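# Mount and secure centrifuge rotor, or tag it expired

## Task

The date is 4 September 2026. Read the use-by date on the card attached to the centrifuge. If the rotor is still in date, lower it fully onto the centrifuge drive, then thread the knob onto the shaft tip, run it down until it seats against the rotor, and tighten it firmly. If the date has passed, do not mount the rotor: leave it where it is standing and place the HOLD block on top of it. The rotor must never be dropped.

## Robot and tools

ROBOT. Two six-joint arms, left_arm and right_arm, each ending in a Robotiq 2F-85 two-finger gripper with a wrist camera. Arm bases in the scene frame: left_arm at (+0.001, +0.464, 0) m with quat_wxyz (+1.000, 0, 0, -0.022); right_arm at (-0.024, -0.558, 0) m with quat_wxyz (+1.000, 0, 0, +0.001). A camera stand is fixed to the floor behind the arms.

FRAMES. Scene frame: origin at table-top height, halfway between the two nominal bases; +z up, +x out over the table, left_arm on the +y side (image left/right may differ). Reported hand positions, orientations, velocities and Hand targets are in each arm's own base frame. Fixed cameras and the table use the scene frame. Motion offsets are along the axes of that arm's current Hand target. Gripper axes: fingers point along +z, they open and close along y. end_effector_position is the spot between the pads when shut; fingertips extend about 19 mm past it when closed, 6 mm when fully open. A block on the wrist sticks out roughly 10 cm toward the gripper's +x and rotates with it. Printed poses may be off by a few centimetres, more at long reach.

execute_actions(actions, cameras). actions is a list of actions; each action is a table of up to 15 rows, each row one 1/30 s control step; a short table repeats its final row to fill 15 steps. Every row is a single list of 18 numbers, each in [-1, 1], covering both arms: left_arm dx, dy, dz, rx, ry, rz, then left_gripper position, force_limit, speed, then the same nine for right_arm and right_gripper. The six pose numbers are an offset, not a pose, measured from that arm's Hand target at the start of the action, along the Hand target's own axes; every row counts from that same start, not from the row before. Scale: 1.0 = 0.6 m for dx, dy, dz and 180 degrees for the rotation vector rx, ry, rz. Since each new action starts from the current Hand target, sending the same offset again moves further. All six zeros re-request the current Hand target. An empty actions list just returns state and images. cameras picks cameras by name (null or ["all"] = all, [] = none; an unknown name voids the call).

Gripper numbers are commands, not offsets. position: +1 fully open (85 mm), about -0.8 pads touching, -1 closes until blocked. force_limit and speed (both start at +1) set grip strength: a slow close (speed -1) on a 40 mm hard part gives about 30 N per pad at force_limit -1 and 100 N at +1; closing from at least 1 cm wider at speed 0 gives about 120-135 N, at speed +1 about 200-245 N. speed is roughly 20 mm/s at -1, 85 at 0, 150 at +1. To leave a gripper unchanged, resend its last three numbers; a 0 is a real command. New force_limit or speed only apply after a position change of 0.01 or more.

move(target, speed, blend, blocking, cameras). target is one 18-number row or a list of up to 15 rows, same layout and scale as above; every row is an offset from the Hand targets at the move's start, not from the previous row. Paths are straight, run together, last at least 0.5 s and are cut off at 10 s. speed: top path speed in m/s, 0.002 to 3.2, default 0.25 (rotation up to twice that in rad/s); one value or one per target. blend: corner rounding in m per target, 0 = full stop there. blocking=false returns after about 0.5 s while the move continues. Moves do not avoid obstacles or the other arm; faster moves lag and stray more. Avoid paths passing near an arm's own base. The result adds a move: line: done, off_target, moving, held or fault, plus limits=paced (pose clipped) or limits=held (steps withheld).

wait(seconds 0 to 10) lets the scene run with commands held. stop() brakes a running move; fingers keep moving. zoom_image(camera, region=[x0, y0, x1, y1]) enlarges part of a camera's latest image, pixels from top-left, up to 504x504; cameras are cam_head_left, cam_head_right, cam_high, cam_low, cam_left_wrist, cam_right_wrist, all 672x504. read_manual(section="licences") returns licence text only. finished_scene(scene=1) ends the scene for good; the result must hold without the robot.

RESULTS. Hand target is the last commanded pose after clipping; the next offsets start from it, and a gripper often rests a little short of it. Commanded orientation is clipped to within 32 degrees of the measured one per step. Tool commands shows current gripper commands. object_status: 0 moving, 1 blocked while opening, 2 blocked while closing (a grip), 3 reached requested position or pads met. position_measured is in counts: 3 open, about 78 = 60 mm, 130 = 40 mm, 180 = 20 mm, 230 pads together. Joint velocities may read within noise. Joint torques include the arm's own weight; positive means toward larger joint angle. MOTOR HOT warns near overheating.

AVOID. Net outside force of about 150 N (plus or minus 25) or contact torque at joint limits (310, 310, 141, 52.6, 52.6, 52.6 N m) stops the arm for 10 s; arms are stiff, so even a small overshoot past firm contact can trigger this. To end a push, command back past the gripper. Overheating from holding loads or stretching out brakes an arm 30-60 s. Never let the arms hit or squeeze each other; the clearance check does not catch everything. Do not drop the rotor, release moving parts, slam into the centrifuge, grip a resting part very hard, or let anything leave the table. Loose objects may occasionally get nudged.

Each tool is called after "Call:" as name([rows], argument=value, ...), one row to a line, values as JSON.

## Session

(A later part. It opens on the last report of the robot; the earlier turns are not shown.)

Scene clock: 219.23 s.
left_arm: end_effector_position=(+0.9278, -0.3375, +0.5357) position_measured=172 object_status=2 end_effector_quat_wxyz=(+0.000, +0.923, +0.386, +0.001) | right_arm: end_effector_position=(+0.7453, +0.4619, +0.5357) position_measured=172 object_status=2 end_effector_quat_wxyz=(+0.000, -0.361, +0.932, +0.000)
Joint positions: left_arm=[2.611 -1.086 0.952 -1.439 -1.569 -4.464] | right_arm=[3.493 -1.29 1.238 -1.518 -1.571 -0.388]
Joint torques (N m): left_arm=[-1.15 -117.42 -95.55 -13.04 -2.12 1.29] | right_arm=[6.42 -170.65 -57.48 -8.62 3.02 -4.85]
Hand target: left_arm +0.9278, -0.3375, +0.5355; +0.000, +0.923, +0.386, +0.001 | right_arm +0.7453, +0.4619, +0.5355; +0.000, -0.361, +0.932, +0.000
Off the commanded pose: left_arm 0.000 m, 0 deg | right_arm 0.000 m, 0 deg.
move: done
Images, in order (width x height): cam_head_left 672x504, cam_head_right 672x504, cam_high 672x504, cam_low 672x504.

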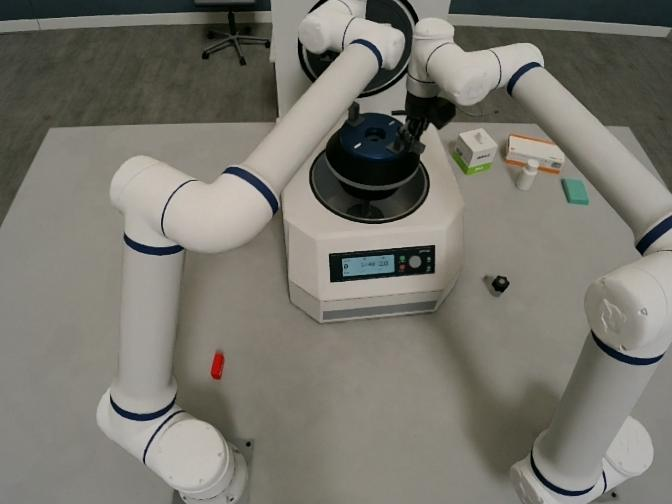

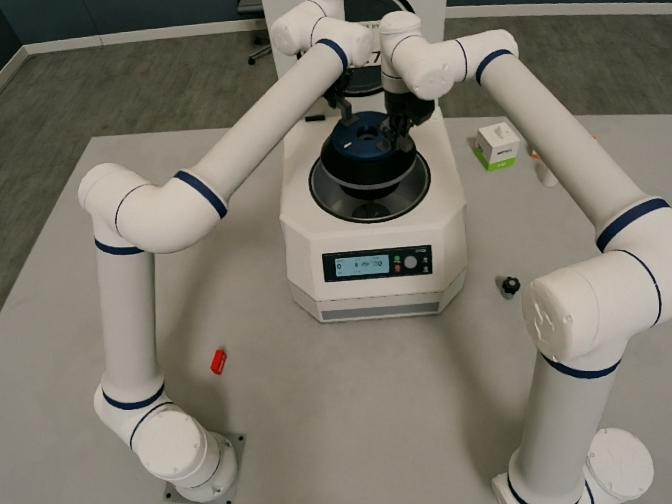

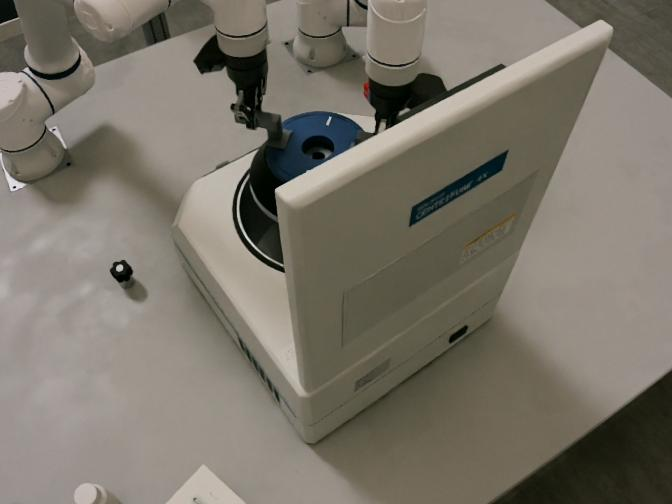

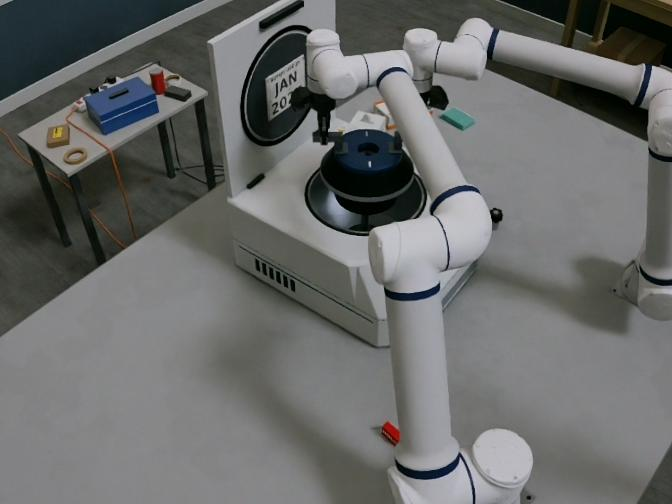

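Call:
move(target=[0,0,0.0175,0,0,0,-0.98,0.4,-1,0,0,0.0175,0,0,0,-0.98,0.4,-1], speed=0.04, cameras=[])

Call:
move(target=[0,0,0.0042,0,0,0,-0.98,0.4,-1,0,0,0.0042,0,0,0,-0.98,0.4,-1], speed=0.02, cameras=[])

Call:
move(target=[0,0,0.0042,0,0,0,-0.98,0.4,-1,0,0,0.0042,0,0,0,-0.98,0.4,-1], speed=0.02, cameras=[])

Scene clock: 227.63 s.
left_arm: end_effector_position=(+0.9278, -0.3375, +0.5252) position_measured=172 object_status=2 end_effector_quat_wxyz=(+0.000, +0.923, +0.386, +0.001) | right_arm: end_effector_position=(+0.7453, +0.4619, +0.5252) position_measured=172 object_status=2 end_effector_quat_wxyz=(+0.000, -0.361, +0.932, +0.000)
Joint positions: left_arm=[2.611 -1.088 0.974 -1.458 -1.569 -4.464] | right_arm=[3.493 -1.291 1.257 -1.537 -1.571 -0.388]
Joint torques (N m): left_arm=[-3.19 -119.12 -96.22 -13.26 -0.69 -0.63] | right_arm=[3.08 -171.15 -57.03 -8.52 4.64 -5.02]
Hand target: left_arm +0.9278, -0.3374, +0.5250; +0.000, +0.923, +0.386, +0.001 | right_arm +0.7453, +0.4619, +0.5250; +0.000, -0.361, +0.932, +0.000
Off the commanded pose: left_arm 0.000 m, 0 deg | right_arm 0.000 m, 0 deg.
move: done
No camera images: "cameras" was empty.

Scene clock: 228.33 s.
left_arm: end_effector_position=(+0.9278, -0.3375, +0.5226) position_measured=172 object_status=2 end_effector_quat_wxyz=(+0.000, +0.923, +0.386, +0.001) | right_arm: end_effector_position=(+0.7453, +0.4619, +0.5226) position_measured=172 object_status=2 end_effector_quat_wxyz=(+0.000, -0.361, +0.932, +0.000)
Joint positions: left_arm=[2.611 -1.089 0.98 -1.463 -1.569 -4.464] | right_arm=[3.493 -1.291 1.262 -1.542 -1.571 -0.388]
Joint torques (N m): left_arm=[0.54 -117.8 -96.03 -13.29 -0.6 1.03] | right_arm=[4.2 -173.09 -56.69 -8.32 4.76 -4.9]
Hand target: left_arm +0.9278, -0.3374, +0.5225; +0.000, +0.923, +0.386, +0.001 | right_arm +0.7453, +0.4619, +0.5225; +0.000, -0.361, +0.932, +0.000
Off the commanded pose: left_arm 0.000 m, 0 deg | right_arm 0.000 m, 0 deg.
move: done
No camera images: "cameras" was empty.

Scene clock: 229.03 s.
left_arm: end_effector_position=(+0.9278, -0.3374, +0.5201) position_measured=172 object_status=2 end_effector_quat_wxyz=(+0.000, +0.923, +0.386, +0.001) end_effector_velocity=(-0.001, +0.000, -0.003) end_effector_angular_velocity=(+0.001, +0.002, -0.001) | right_arm: end_effector_position=(+0.7453, +0.4619, +0.5201) position_measured=172 object_status=2 end_effector_quat_wxyz=(+0.000, -0.361, +0.932, +0.000)
Joint positions: left_arm=[2.612 -1.089 0.985 -1.468 -1.569 -4.464] | right_arm=[3.493 -1.291 1.267 -1.546 -1.571 -0.388]
Joint velocities: left_arm=[-0.001 -0.001 0.005 -0.002 0 0.001] | right_arm=[within noise]
Joint torques (N m): left_arm=[0.45 -116.91 -95.64 -13.2 -0.5 1.57] | right_arm=[5.19 -172.62 -57.57 -8.07 4.68 -4.92]
Hand target: left_arm +0.9278, -0.3374, +0.5199; +0.000, +0.923, +0.386, +0.001 | right_arm +0.7453, +0.4619, +0.5200; +0.000, -0.361, +0.932, +0.000
Off the commanded pose: left_arm 0.000 m, 0 deg | right_arm 0.000 m, 0 deg.
move: done
No camera images: "cameras" was empty.

Call:
move(target=[0,0,0.005,0,0,0,-0.98,0.4,-1,0,0,0.005,0,0,0,-0.98,0.4,-1], speed=0.02, cameras=[])

Call:
move(target=[0,0,0.005,0,0,0,-0.98,0.4,-1,0,0,0.005,0,0,0,-0.98,0.4,-1], speed=0.02, cameras=[])

Call:
move(target=[0,0,0.005,0,0,0,-0.98,0.4,-1,0,0,0.005,0,0,0,-0.98,0.4,-1], speed=0.02, cameras=[])

Call:
move(target=[0,0,0.005,0,0,0,-0.98,0.4,-1,0,0,0.005,0,0,0,-0.98,0.4,-1], speed=0.02, cameras=["cam_head_left","cam_head_right"])

Scene clock: 234.43 s.
left_arm: end_effector_position=(+0.9278, -0.3374, +0.5171) position_measured=172 object_status=2 end_effector_quat_wxyz=(+0.000, +0.923, +0.386, +0.001) | right_arm: end_effector_position=(+0.7453, +0.4619, +0.5171) position_measured=172 object_status=2 end_effector_quat_wxyz=(+0.000, -0.361, +0.932, +0.000) end_effector_velocity=(-0.001, +0.000, -0.004) end_effector_angular_velocity=(-0.001, +0.004, +0.002)
Joint positions: left_arm=[2.612 -1.09 0.991 -1.473 -1.569 -4.464] | right_arm=[3.493 -1.291 1.272 -1.551 -1.571 -0.388]
Joint velocities: left_arm=[within noise] | right_arm=[0 0.001 0.005 -0.001 0 -0.002]
Joint torques (N m): left_arm=[0.33 -116.3 -96.13 -13 -0.42 1.85] | right_arm=[2.86 -170.99 -56.73 -7.86 4.35 -4.54]
Hand target: left_arm +0.9278, -0.3374, +0.5169; +0.000, +0.923, +0.386, +0.001 | right_arm +0.7453, +0.4619, +0.5170; +0.000, -0.361, +0.932, +0.000
Off the commanded pose: left_arm 0.000 m, 0 deg | right_arm 0.000 m, 0 deg.
move: done
No camera images: "cameras" was empty.

Scene clock: 235.13 s.
left_arm: end_effector_position=(+0.9278, -0.3374, +0.5141) position_measured=172 object_status=2 end_effector_quat_wxyz=(+0.000, +0.923, +0.386, +0.001) | right_arm: end_effector_position=(+0.7453, +0.4619, +0.5141) position_measured=172 object_status=2 end_effector_quat_wxyz=(+0.000, -0.361, +0.932, +0.000)
Joint positions: left_arm=[2.612 -1.09 0.997 -1.479 -1.569 -4.464] | right_arm=[3.493 -1.291 1.277 -1.557 -1.571 -0.388]
Joint torques (N m): left_arm=[0.88 -117.28 -96.99 -13.52 -0.52 1.84] | right_arm=[2.6 -170.89 -57.71 -8.05 4.84 -4.78]
Hand target: left_arm +0.9278, -0.3374, +0.5139; +0.000, +0.923, +0.386, +0.001 | right_arm +0.7453, +0.4619, +0.5140; +0.000, -0.361, +0.932, +0.000
Off the commanded pose: left_arm 0.000 m, 0 deg | right_arm 0.000 m, 0 deg.
move: done
No camera images: "cameras" was empty.

Scene clock: 235.83 s.
left_arm: end_effector_position=(+0.9278, -0.3374, +0.5111) position_measured=172 object_status=2 end_effector_quat_wxyz=(+0.000, +0.923, +0.386, +0.001) | right_arm: end_effector_position=(+0.7453, +0.4619, +0.5111) position_measured=172 object_status=2 end_effector_quat_wxyz=(+0.000, -0.361, +0.932, +0.000)
Joint positions: left_arm=[2.612 -1.091 1.003 -1.484 -1.569 -4.464] | right_arm=[3.493 -1.291 1.283 -1.562 -1.571 -0.388]
Joint torques (N m): left_arm=[2.42 -118.27 -98.05 -13.28 -0.63 1.61] | right_arm=[3.61 -171.93 -57.26 -7.71 4.48 -4.55]
Hand target: left_arm +0.9278, -0.3374, +0.5109; +0.000, +0.923, +0.386, +0.001 | right_arm +0.7453, +0.4619, +0.5110; +0.000, -0.361, +0.932, +0.000
Off the commanded pose: left_arm 0.000 m, 0 deg | right_arm 0.000 m, 0 deg.
move: done
No camera images: "cameras" was empty.

Scene clock: 236.53 s.
left_arm: end_effector_position=(+0.9278, -0.3374, +0.5081) position_measured=172 object_status=2 end_effector_quat_wxyz=(+0.000, +0.923, +0.386, +0.001) | right_arm: end_effector_position=(+0.7453, +0.4619, +0.5081) position_measured=172 object_status=2 end_effector_quat_wxyz=(+0.000, -0.361, +0.932, +0.000)
Joint positions: left_arm=[2.612 -1.091 1.009 -1.49 -1.569 -4.464] | right_arm=[3.493 -1.291 1.288 -1.567 -1.571 -0.388]
Joint torques (N m): left_arm=[2.18 -118.14 -94.69 -13.43 -0.84 2.01] | right_arm=[3.54 -172.15 -57.72 -7.98 4.49 -4.79]
Hand target: left_arm +0.9278, -0.3374, +0.5079; +0.000, +0.923, +0.386, +0.001 | right_arm +0.7453, +0.4619, +0.5080; +0.000, -0.361, +0.932, +0.000
Off the commanded pose: left_arm 0.000 m, 0 deg | right_arm 0.000 m, 0 deg.
move: done
Images, in order (width x height): cam_head_left 672x504, cam_head_right 672x504.

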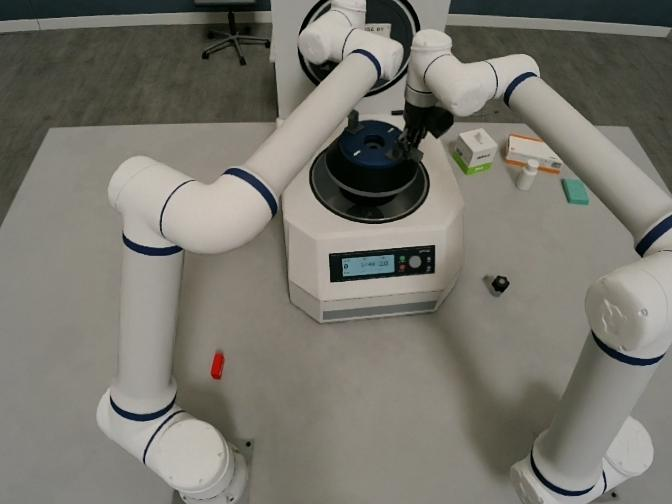

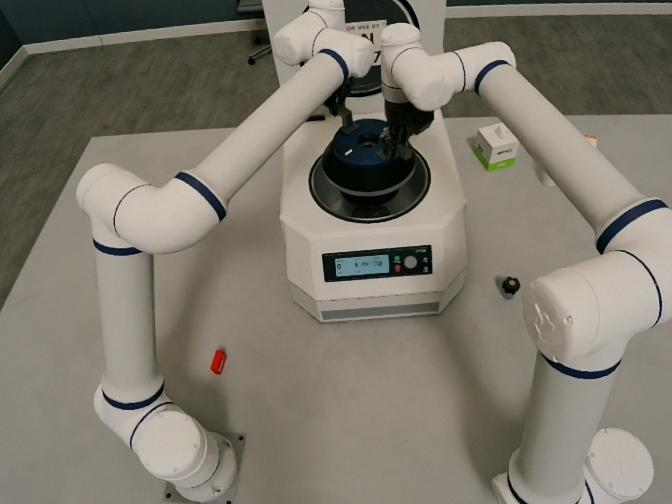

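Call:
move(target=[0,0,0.0067,0,0,0,-0.98,0.4,-1,0,0,0.0067,0,0,0,-0.98,0.4,-1], speed=0.02, cameras=[])

Call:
move(target=[0,0,0.0067,0,0,0,-0.98,0.4,-1,0,0,0.0067,0,0,0,-0.98,0.4,-1], speed=0.02, cameras=[])

Call:
move(target=[0,0,0.0067,0,0,0,-0.98,0.4,-1,0,0,0.0067,0,0,0,-0.98,0.4,-1], speed=0.02, cameras=[])

Call:
move(target=[0,0,0.0067,0,0,0,-0.98,0.4,-1,0,0,0.0067,0,0,0,-0.98,0.4,-1], speed=0.02)

Call:
zoom_image(camera="cam_head_right", region=[320, 100, 410, 170])

Scene clock: 238.33 s.
left_arm: end_effector_position=(+0.9278, -0.3374, +0.5041) position_measured=172 object_status=2 end_effector_quat_wxyz=(+0.000, +0.923, +0.386, +0.001) end_effector_velocity=(+0.001, -0.001, -0.005) end_effector_angular_velocity=(+0.000, +0.000, +0.000) | right_arm: end_effector_position=(+0.7453, +0.4619, +0.5042) position_measured=172 object_status=2 end_effector_quat_wxyz=(+0.000, -0.361, +0.932, +0.000)
Joint positions: left_arm=[2.612 -1.092 1.017 -1.497 -1.569 -4.464] | right_arm=[3.493 -1.291 1.295 -1.574 -1.571 -0.388]
Joint velocities: left_arm=[0 0.002 0.004 -0.007 0 0] | right_arm=[within noise]
Joint torques (N m): left_arm=[1.4 -116.68 -98.02 -12.64 -0.38 1.8] | right_arm=[2.72 -164.54 -57.2 -7.86 4.64 -4.97]
Hand target: left_arm +0.9278, -0.3374, +0.5039; +0.000, +0.923, +0.386, +0.001 | right_arm +0.7453, +0.4619, +0.5039; +0.000, -0.361, +0.932, +0.000
Off the commanded pose: left_arm 0.000 m, 0 deg | right_arm 0.000 m, 0 deg.
move: done
No camera images: "cameras" was empty.

Scene clock: 239.03 s.
left_arm: end_effector_position=(+0.9279, -0.3374, +0.5001) position_measured=172 object_status=2 end_effector_quat_wxyz=(+0.000, +0.923, +0.386, +0.001) | right_arm: end_effector_position=(+0.7453, +0.4619, +0.5002) position_measured=172 object_status=2 end_effector_quat_wxyz=(+0.000, -0.361, +0.932, +0.000)
Joint positions: left_arm=[2.612 -1.093 1.025 -1.505 -1.569 -4.464] | right_arm=[3.493 -1.291 1.302 -1.581 -1.571 -0.388]
Joint torques (N m): left_arm=[4.36 -113.76 -94.73 -13.57 -0.61 1.96] | right_arm=[2.73 -148.71 -56.25 -7.3 4.36 -4.62]
Hand target: left_arm +0.9279, -0.3374, +0.4999; +0.000, +0.923, +0.386, +0.001 | right_arm +0.7453, +0.4619, +0.4999; +0.000, -0.361, +0.932, +0.000
Off the commanded pose: left_arm 0.000 m, 0 deg | right_arm 0.000 m, 0 deg.
move: done
No camera images: "cameras" was empty.

Scene clock: 239.73 s.
left_arm: end_effector_position=(+0.9279, -0.3374, +0.4961) position_measured=172 object_status=2 end_effector_quat_wxyz=(+0.000, +0.923, +0.386, +0.001) | right_arm: end_effector_position=(+0.7453, +0.4619, +0.4961) position_measured=172 object_status=2 end_effector_quat_wxyz=(+0.000, -0.361, +0.932, +0.000)
Joint positions: left_arm=[2.612 -1.093 1.033 -1.512 -1.569 -4.464] | right_arm=[3.493 -1.291 1.309 -1.588 -1.571 -0.388]
Joint torques (N m): left_arm=[3.19 -117.4 -94.73 -13.53 -0.43 1.85] | right_arm=[3.93 -131.78 -56.89 -7.79 4.73 -4.36]
Hand target: left_arm +0.9279, -0.3374, +0.4959; +0.000, +0.923, +0.386, +0.001 | right_arm +0.7453, +0.4619, +0.4959; +0.000, -0.361, +0.932, +0.000
Off the commanded pose: left_arm 0.000 m, 0 deg | right_arm 0.000 m, 0 deg.
move: done
No camera images: "cameras" was empty.

Scene clock: 240.43 s.
left_arm: end_effector_position=(+0.9279, -0.3374, +0.4921) position_measured=172 object_status=2 end_effector_quat_wxyz=(+0.000, +0.923, +0.386, +0.001) | right_arm: end_effector_position=(+0.7453, +0.4619, +0.4921) position_measured=172 object_status=2 end_effector_quat_wxyz=(+0.000, -0.361, +0.932, +0.000)
Joint positions: left_arm=[2.612 -1.093 1.04 -1.519 -1.569 -4.464] | right_arm=[3.493 -1.291 1.316 -1.595 -1.571 -0.388]
Joint torques (N m): left_arm=[4.03 -118.27 -95.76 -13.84 -0.79 1.93] | right_arm=[3.33 -131.87 -57.36 -7.83 4.58 -4.42]
Hand target: left_arm +0.9279, -0.3374, +0.4919; +0.000, +0.923, +0.386, +0.001 | right_arm +0.7453, +0.4619, +0.4919; +0.000, -0.361, +0.932, +0.000
Off the commanded pose: left_arm 0.000 m, 0 deg | right_arm 0.000 m, 0 deg.
move: done

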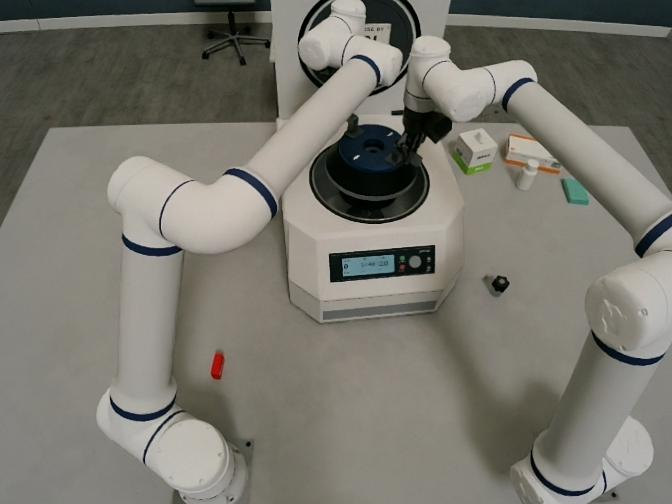

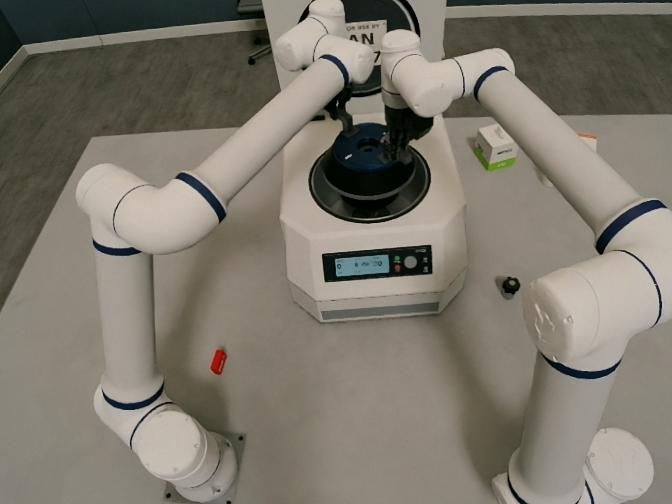

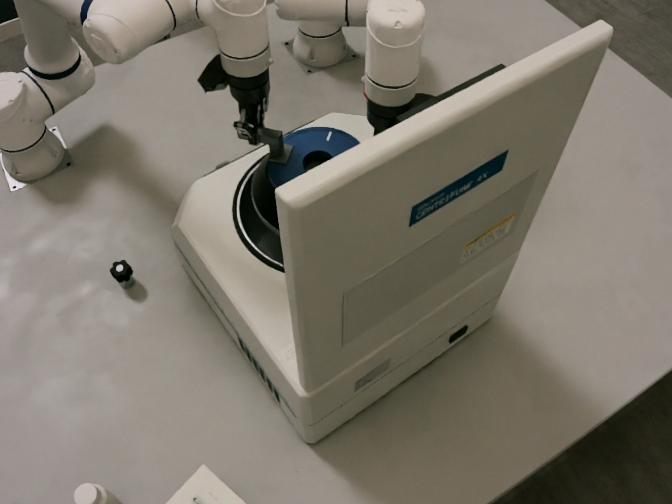

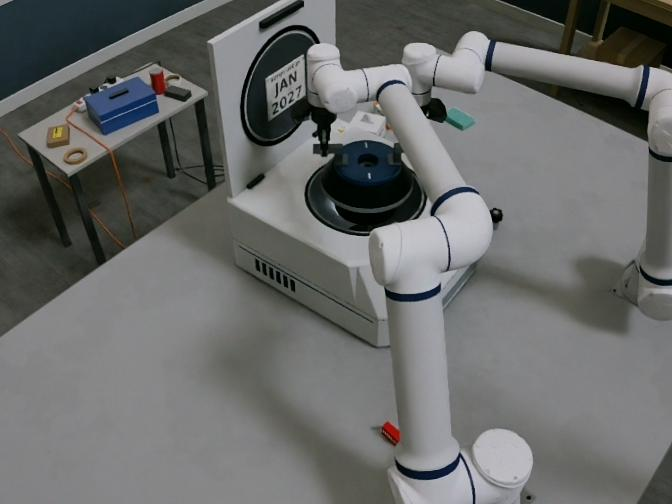

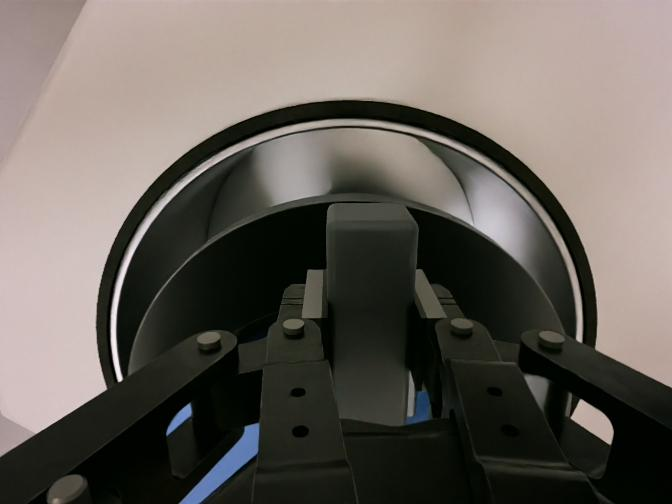

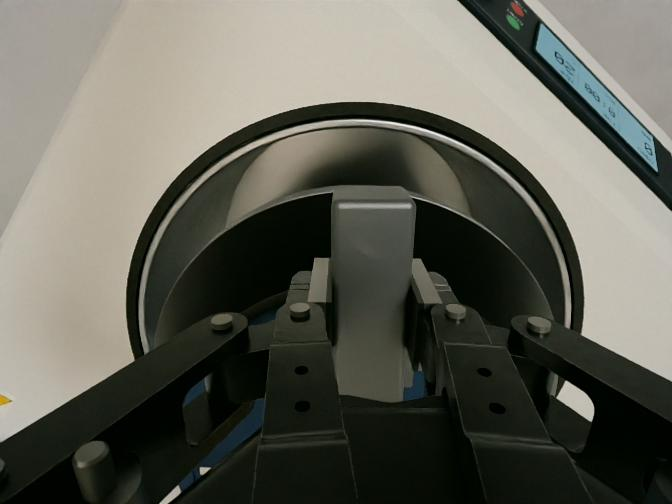

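Scaled by 5.600 from the camera's 672x504 image, which has a finer 960x720 frame.

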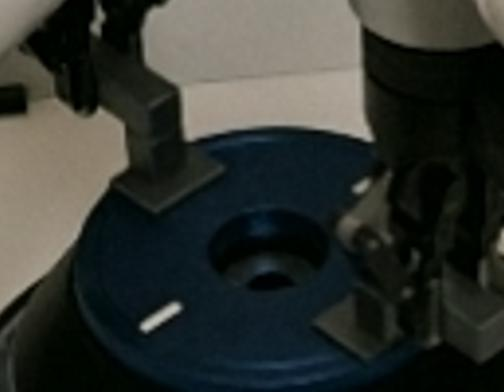

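Call:
move(target=[0,0,0.02,0,0,0,-0.98,0.4,-1,0,0,0.02,0,0,0,-0.98,0.4,-1], speed=0.03, cameras=[])

Call:
move(target=[0,0,0.02,0,0,0,-0.98,0.4,-1,0,0,0.02,0,0,0,-0.98,0.4,-1], speed=0.03, cameras=[])

Call:
move(target=[0,0,0.02,0,0,0,-0.98,0.4,-1,0,0,0.02,0,0,0,-0.98,0.4,-1], speed=0.03, cameras=[])

Call:
move(target=[0,0,0.02,0,0,0,-0.98,0.4,-1,0,0,0.02,0,0,0,-0.98,0.4,-1], speed=0.03, cameras=[])

Call:
move(target=[0,0,0.02,0,0,0,-0.98,0.4,-1,0,0,0.02,0,0,0,-0.98,0.4,-1], speed=0.03, cameras=[])

Call:
move(target=[0,0,0.02,0,0,0,-0.98,0.4,-1,0,0,0.02,0,0,0,-0.98,0.4,-1], speed=0.03)

Call:
zoom_image(camera="cam_head_right", region=[320, 110, 410, 180])

Call:
zoom_image(camera="cam_low", region=[320, 120, 410, 190])

Scene clock: 243.47 s.
left_arm: end_effector_position=(+0.9279, -0.3374, +0.4801) position_measured=172 object_status=2 end_effector_quat_wxyz=(+0.000, +0.923, +0.386, +0.001) | right_arm: end_effector_position=(+0.7453, +0.4619, +0.4801) position_measured=172 object_status=2 end_effector_quat_wxyz=(+0.000, -0.361, +0.932, +0.000)
Joint positions: left_arm=[2.612 -1.094 1.063 -1.541 -1.569 -4.464] | right_arm=[3.493 -1.29 1.336 -1.616 -1.571 -0.388]
Joint torques (N m): left_arm=[2.76 -116.13 -97.41 -14.49 -0.58 1.52] | right_arm=[3.72 -134.01 -57.58 -7 3.95 -5.03]
Hand target: left_arm +0.9279, -0.3374, +0.4799; +0.000, +0.923, +0.386, +0.001 | right_arm +0.7453, +0.4618, +0.4799; +0.000, -0.361, +0.932, +0.000
Off the commanded pose: left_arm 0.000 m, 0 deg | right_arm 0.000 m, 0 deg.
move: done
No camera images: "cameras" was empty.

Scene clock: 244.30 s.
left_arm: end_effector_position=(+0.9279, -0.3374, +0.4681) position_measured=172 object_status=2 end_effector_quat_wxyz=(+0.000, +0.923, +0.386, +0.001) end_effector_velocity=(+0.000, +0.000, -0.003) end_effector_angular_velocity=(+0.001, +0.002, +0.000) | right_arm: end_effector_position=(+0.7453, +0.4618, +0.4681) position_measured=172 object_status=2 end_effector_quat_wxyz=(+0.000, -0.361, +0.932, +0.000)
Joint positions: left_arm=[2.612 -1.095 1.084 -1.562 -1.569 -4.464] | right_arm=[3.493 -1.289 1.355 -1.637 -1.571 -0.388]
Joint velocities: left_arm=[0 0 0.005 -0.002 0 0] | right_arm=[within noise]
Joint torques (N m): left_arm=[2.82 -112.07 -94.36 -14 -1.05 1.87] | right_arm=[3.04 -136.88 -56.27 -7.33 3.07 -4.91]
Hand target: left_arm +0.9279, -0.3374, +0.4679; +0.000, +0.923, +0.386, +0.001 | right_arm +0.7453, +0.4618, +0.4679; +0.000, -0.361, +0.932, +0.000
Off the commanded pose: left_arm 0.000 m, 0 deg | right_arm 0.000 m, 0 deg.
move: done
No camera images: "cameras" was empty.

Scene clock: 245.13 s.
left_arm: end_effector_position=(+0.9279, -0.3374, +0.4562) position_measured=172 object_status=2 end_effector_quat_wxyz=(+0.000, +0.923, +0.386, +0.001) | right_arm: end_effector_position=(+0.7453, +0.4618, +0.4561) position_measured=172 object_status=2 end_effector_quat_wxyz=(+0.000, -0.361, +0.932, +0.000)
Joint positions: left_arm=[2.612 -1.095 1.105 -1.583 -1.569 -4.464] | right_arm=[3.493 -1.287 1.374 -1.657 -1.571 -0.388]
Joint torques (N m): left_arm=[4.31 -96.96 -93.96 -13.73 -1.36 1.73] | right_arm=[2.63 -138.75 -57.92 -6.62 2.01 -4.78]
Hand target: left_arm +0.9279, -0.3374, +0.4559; +0.000, +0.923, +0.386, +0.001 | right_arm +0.7453, +0.4618, +0.4559; +0.000, -0.361, +0.932, +0.000
Off the commanded pose: left_arm 0.000 m, 0 deg | right_arm 0.000 m, 0 deg.
move: done
No camera images: "cameras" was empty.

Scene clock: 245.97 s.
left_arm: end_effector_position=(+0.9280, -0.3374, +0.4441) position_measured=172 object_status=2 end_effector_quat_wxyz=(+0.000, +0.923, +0.386, +0.001) | right_arm: end_effector_position=(+0.7453, +0.4618, +0.4441) position_measured=172 object_status=2 end_effector_quat_wxyz=(+0.000, -0.361, +0.932, +0.000)
Joint positions: left_arm=[2.612 -1.094 1.126 -1.604 -1.569 -4.464] | right_arm=[3.493 -1.286 1.393 -1.678 -1.571 -0.388]
Joint torques (N m): left_arm=[4.2 -87.1 -90.02 -13.66 -1.44 1.7] | right_arm=[1.9 -141.19 -55.3 -5.61 1.01 -4.84]
Hand target: left_arm +0.9280, -0.3374, +0.4439; +0.000, +0.923, +0.386, +0.001 | right_arm +0.7453, +0.4618, +0.4439; +0.000, -0.361, +0.932, +0.000
Off the commanded pose: left_arm 0.000 m, 0 deg | right_arm 0.000 m, 0 deg.
move: done
No camera images: "cameras" was empty.

Scene clock: 246.80 s.
left_arm: end_effector_position=(+0.9280, -0.3374, +0.4321) position_measured=172 object_status=2 end_effector_quat_wxyz=(+0.000, +0.923, +0.386, +0.001) | right_arm: end_effector_position=(+0.7453, +0.4618, +0.4321) position_measured=172 object_status=2 end_effector_quat_wxyz=(+0.000, -0.361, +0.932, +0.000)
Joint positions: left_arm=[2.612 -1.093 1.145 -1.624 -1.569 -4.464] | right_arm=[3.493 -1.283 1.411 -1.698 -1.571 -0.388]
Joint torques (N m): left_arm=[4.19 -84.23 -87.03 -12.78 -1.74 1.68] | right_arm=[1.07 -142.46 -55.92 -5.64 0.74 -4.53]
Hand target: left_arm +0.9280, -0.3374, +0.4319; +0.000, +0.923, +0.386, +0.001 | right_arm +0.7453, +0.4618, +0.4319; +0.000, -0.361, +0.932, +0.000
Off the commanded pose: left_arm 0.000 m, 0 deg | right_arm 0.000 m, 0 deg.
move: done
No camera images: "cameras" was empty.

Scene clock: 247.63 s.
left_arm: end_effector_position=(+0.9280, -0.3374, +0.4201) position_measured=172 object_status=2 end_effector_quat_wxyz=(+0.000, +0.923, +0.386, +0.001) | right_arm: end_effector_position=(+0.7452, +0.4618, +0.4201) position_measured=172 object_status=2 end_effector_quat_wxyz=(+0.000, -0.361, +0.932, +0.000)
Joint positions: left_arm=[2.612 -1.092 1.164 -1.645 -1.569 -4.464] | right_arm=[3.493 -1.281 1.429 -1.719 -1.571 -0.388]
Joint torques (N m): left_arm=[3.04 -81.65 -85.1 -12.85 -2.06 1.9] | right_arm=[2.2 -144.06 -54.3 -5 0.37 -4.62]
Hand target: left_arm +0.9280, -0.3374, +0.4199; +0.000, +0.923, +0.386, +0.001 | right_arm +0.7452, +0.4618, +0.4199; +0.000, -0.361, +0.932, +0.000
Off the commanded pose: left_arm 0.000 m, 0 deg | right_arm 0.000 m, 0 deg.
move: done

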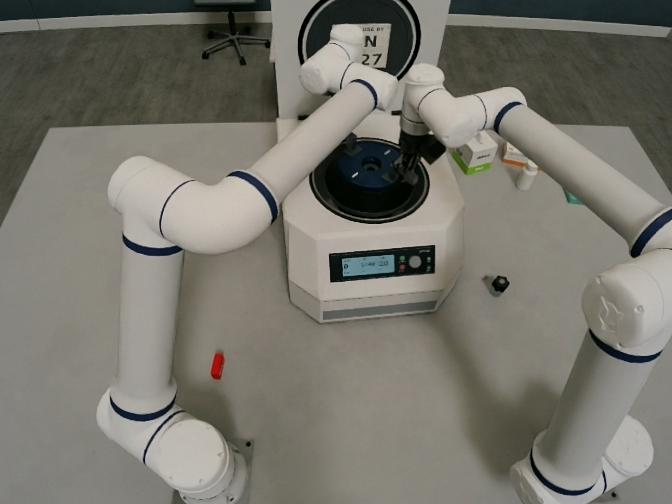

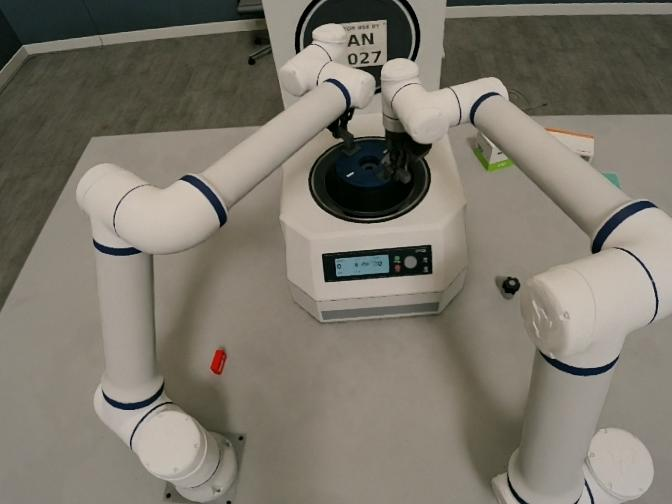

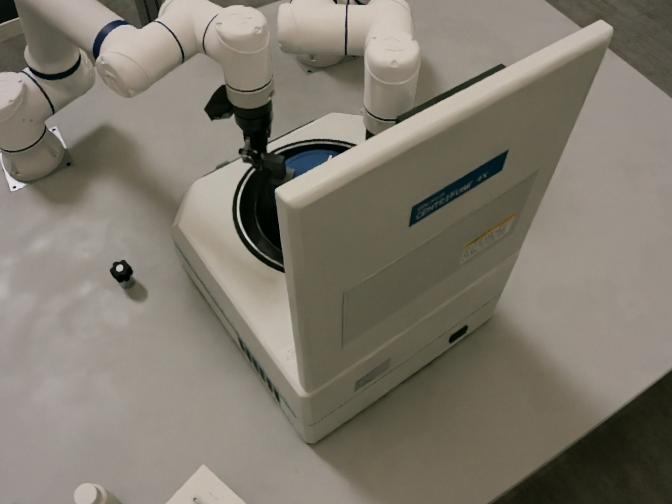

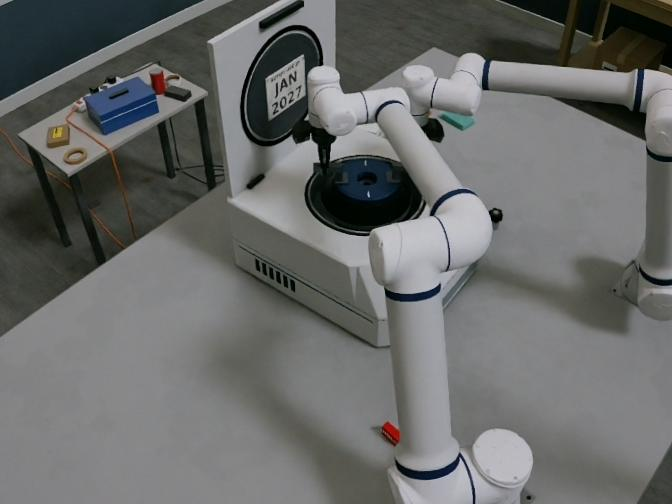

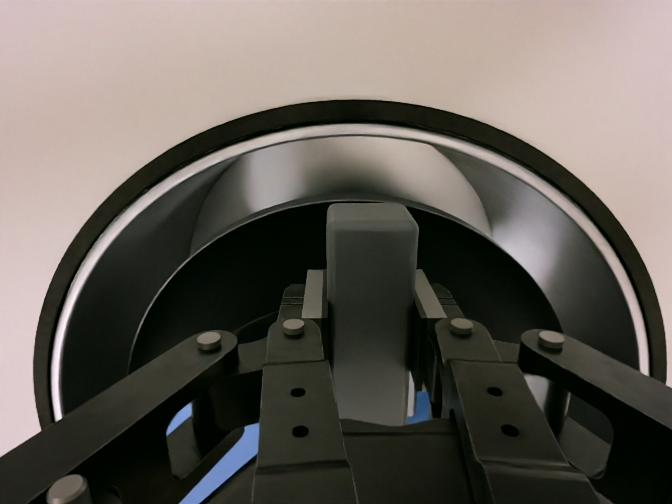

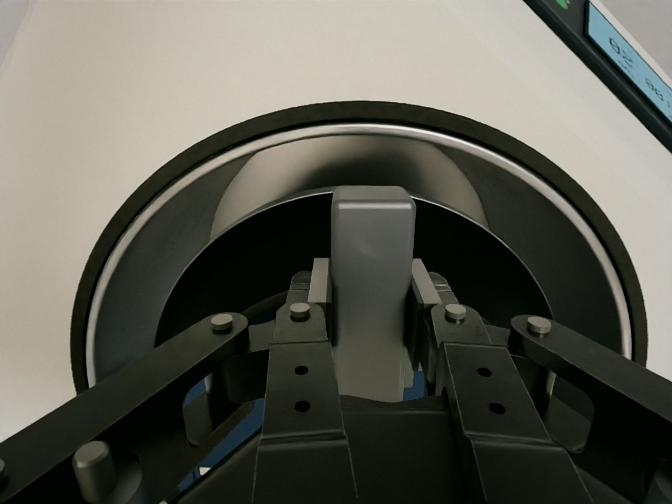

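Scaled by 5.600 from the camera's 672x504 image, which has a finer 960x720 frame.

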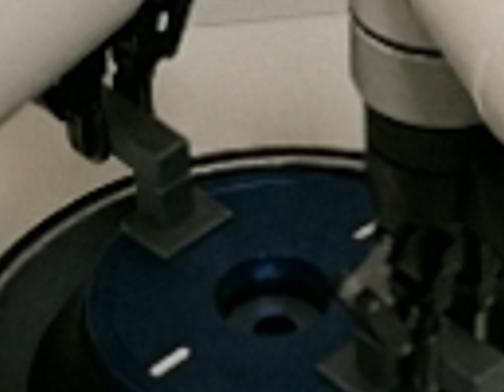

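Scaled by 5.600 from the camera's 672x504 image, which has a finer 960x720 frame.

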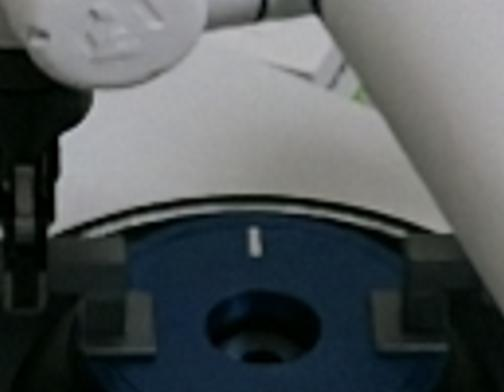

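Call:
move(target=[0,0,0.0167,0,0,0,-0.98,0.4,-1,0,0,0.0167,0,0,0,-0.98,0.4,-1], speed=0.03, cameras=[])

Call:
move(target=[0,0,0.0167,0,0,0,-0.98,0.4,-1,0,0,0.0167,0,0,0,-0.98,0.4,-1], speed=0.03, cameras=[])

Call:
move(target=[0,0,0.0083,0,0,0,-0.98,0.4,-1,0,0,0.0083,0,0,0,-0.98,0.4,-1], speed=0.02, cameras=[])

Call:
move(target=[0,0,0.0083,0,0,0,-0.98,0.4,-1,0,0,0.0083,0,0,0,-0.98,0.4,-1], speed=0.02, cameras=["cam_head_right","cam_low","cam_high"])

Call:
zoom_image(camera="cam_head_right", region=[330, 130, 410, 200])

Call:
zoom_image(camera="cam_low", region=[330, 140, 410, 210])

Scene clock: 250.23 s.
left_arm: end_effector_position=(+0.9280, -0.3374, +0.4101) position_measured=172 object_status=2 end_effector_quat_wxyz=(+0.000, +0.923, +0.386, +0.001) | right_arm: end_effector_position=(+0.7452, +0.4618, +0.4101) position_measured=172 object_status=2 end_effector_quat_wxyz=(+0.000, -0.361, +0.932, +0.000)
Joint positions: left_arm=[2.612 -1.091 1.18 -1.661 -1.569 -4.464] | right_arm=[3.493 -1.278 1.443 -1.736 -1.571 -0.388]
Joint torques (N m): left_arm=[4.1 -76.49 -82.38 -11.81 -1.89 2.18] | right_arm=[2.12 -147.39 -53.51 -4.43 0.22 -4.65]
Hand target: left_arm +0.9280, -0.3374, +0.4098; +0.000, +0.923, +0.386, +0.001 | right_arm +0.7452, +0.4618, +0.4099; +0.000, -0.361, +0.932, +0.000
Off the commanded pose: left_arm 0.000 m, 0 deg | right_arm 0.000 m, 0 deg.
move: done
No camera images: "cameras" was empty.

Scene clock: 251.03 s.
left_arm: end_effector_position=(+0.9281, -0.3374, +0.4001) position_measured=172 object_status=2 end_effector_quat_wxyz=(+0.000, +0.923, +0.386, +0.001) | right_arm: end_effector_position=(+0.7452, +0.4618, +0.4001) position_measured=172 object_status=2 end_effector_quat_wxyz=(+0.000, -0.361, +0.932, +0.000) end_effector_velocity=(+0.001, +0.001, -0.001) end_effector_angular_velocity=(+0.000, -0.002, +0.001)
Joint positions: left_arm=[2.612 -1.089 1.195 -1.678 -1.569 -4.464] | right_arm=[3.493 -1.275 1.457 -1.753 -1.571 -0.388]
Joint velocities: left_arm=[within noise] | right_arm=[0 0.001 0.001 -0.005 0 0]
Joint torques (N m): left_arm=[1.65 -75.3 -80.45 -12.29 -2.01 2.08] | right_arm=[1.5 -148.95 -53.45 -3.46 -0.26 -4.7]
Hand target: left_arm +0.9281, -0.3374, +0.3998; +0.000, +0.923, +0.386, +0.001 | right_arm +0.7452, +0.4618, +0.3998; +0.000, -0.361, +0.932, +0.000
Off the commanded pose: left_arm 0.000 m, 0 deg | right_arm 0.000 m, 0 deg.
move: done
No camera images: "cameras" was empty.

Scene clock: 251.77 s.
left_arm: end_effector_position=(+0.9281, -0.3374, +0.3951) position_measured=172 object_status=2 end_effector_quat_wxyz=(+0.000, +0.923, +0.386, +0.001) | right_arm: end_effector_position=(+0.7452, +0.4618, +0.3951) position_measured=172 object_status=2 end_effector_quat_wxyz=(+0.000, -0.361, +0.932, +0.000)
Joint positions: left_arm=[2.612 -1.088 1.202 -1.687 -1.569 -4.464] | right_arm=[3.493 -1.274 1.464 -1.761 -1.571 -0.388]
Joint torques (N m): left_arm=[-0.61 -73.89 -78.55 -10.69 -2.01 1.97] | right_arm=[0.77 -150.84 -53.73 -3.97 -0.05 -4.82]
Hand target: left_arm +0.9281, -0.3374, +0.3948; +0.000, +0.923, +0.386, +0.001 | right_arm +0.7452, +0.4618, +0.3949; +0.000, -0.361, +0.932, +0.000
Off the commanded pose: left_arm 0.000 m, 0 deg | right_arm 0.000 m, 0 deg.
move: done
No camera images: "cameras" was empty.

Scene clock: 252.50 s.
left_arm: end_effector_position=(+0.9281, -0.3373, +0.3901) position_measured=172 object_status=2 end_effector_quat_wxyz=(+0.000, +0.923, +0.386, +0.001) | right_arm: end_effector_position=(+0.7452, +0.4618, +0.3901) position_measured=172 object_status=2 end_effector_quat_wxyz=(+0.000, -0.361, +0.932, +0.000)
Joint positions: left_arm=[2.612 -1.087 1.209 -1.695 -1.569 -4.464] | right_arm=[3.493 -1.272 1.471 -1.769 -1.571 -0.388]
Joint torques (N m): left_arm=[-1.57 -72.78 -78.04 -10.68 -2.13 1.85] | right_arm=[0.44 -151.21 -53.11 -3.54 0.06 -4.22]
Hand target: left_arm +0.9281, -0.3373, +0.3899; +0.000, +0.923, +0.386, +0.001 | right_arm +0.7452, +0.4618, +0.3899; +0.000, -0.361, +0.932, +0.000
Off the commanded pose: left_arm 0.000 m, 0 deg | right_arm 0.000 m, 0 deg.
move: done
Images, in order (width x height): cam_head_right 672x504, cam_high 672x504, cam_low 672x504.

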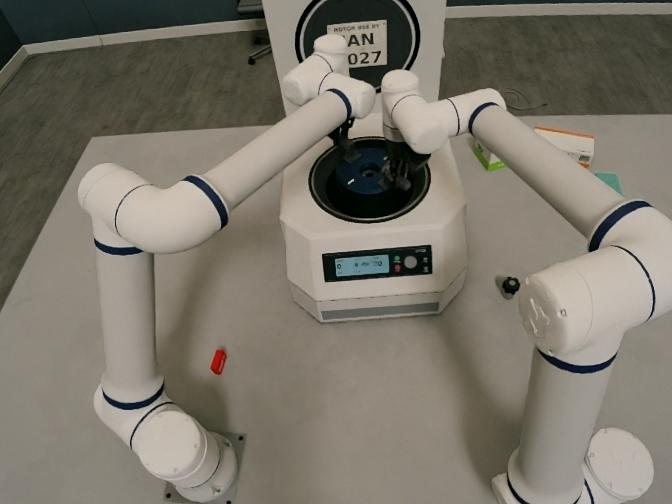

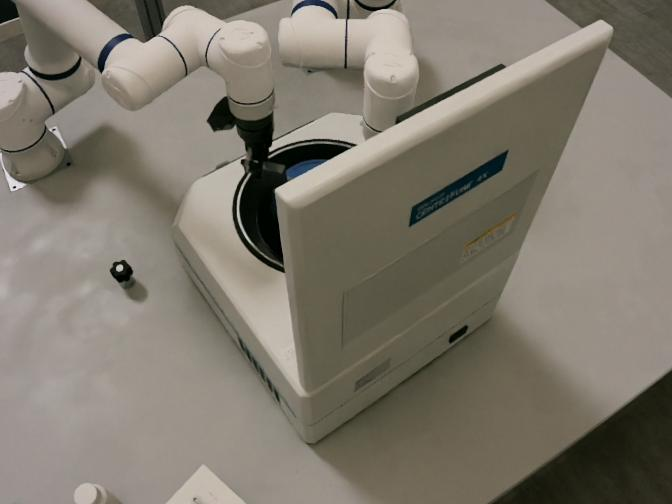

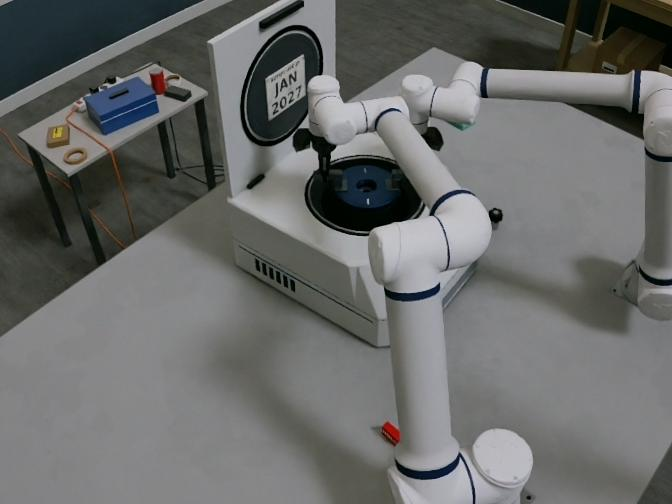

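Scaled by 6.300 from the camera's 672x504 image, which has a finer 960x720 frame.

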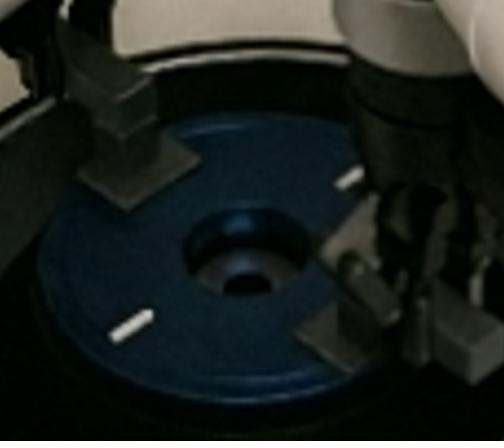

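Scaled by 6.300 from the camera's 672x504 image, which has a finer 960x720 frame.

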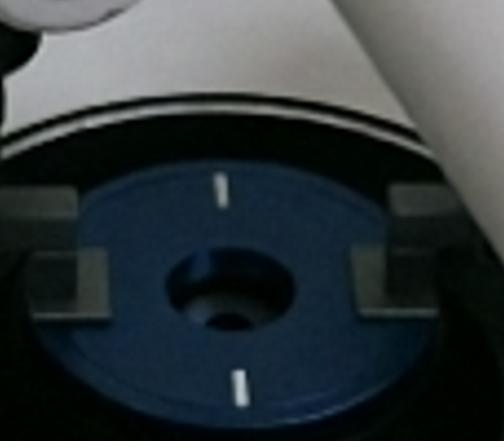

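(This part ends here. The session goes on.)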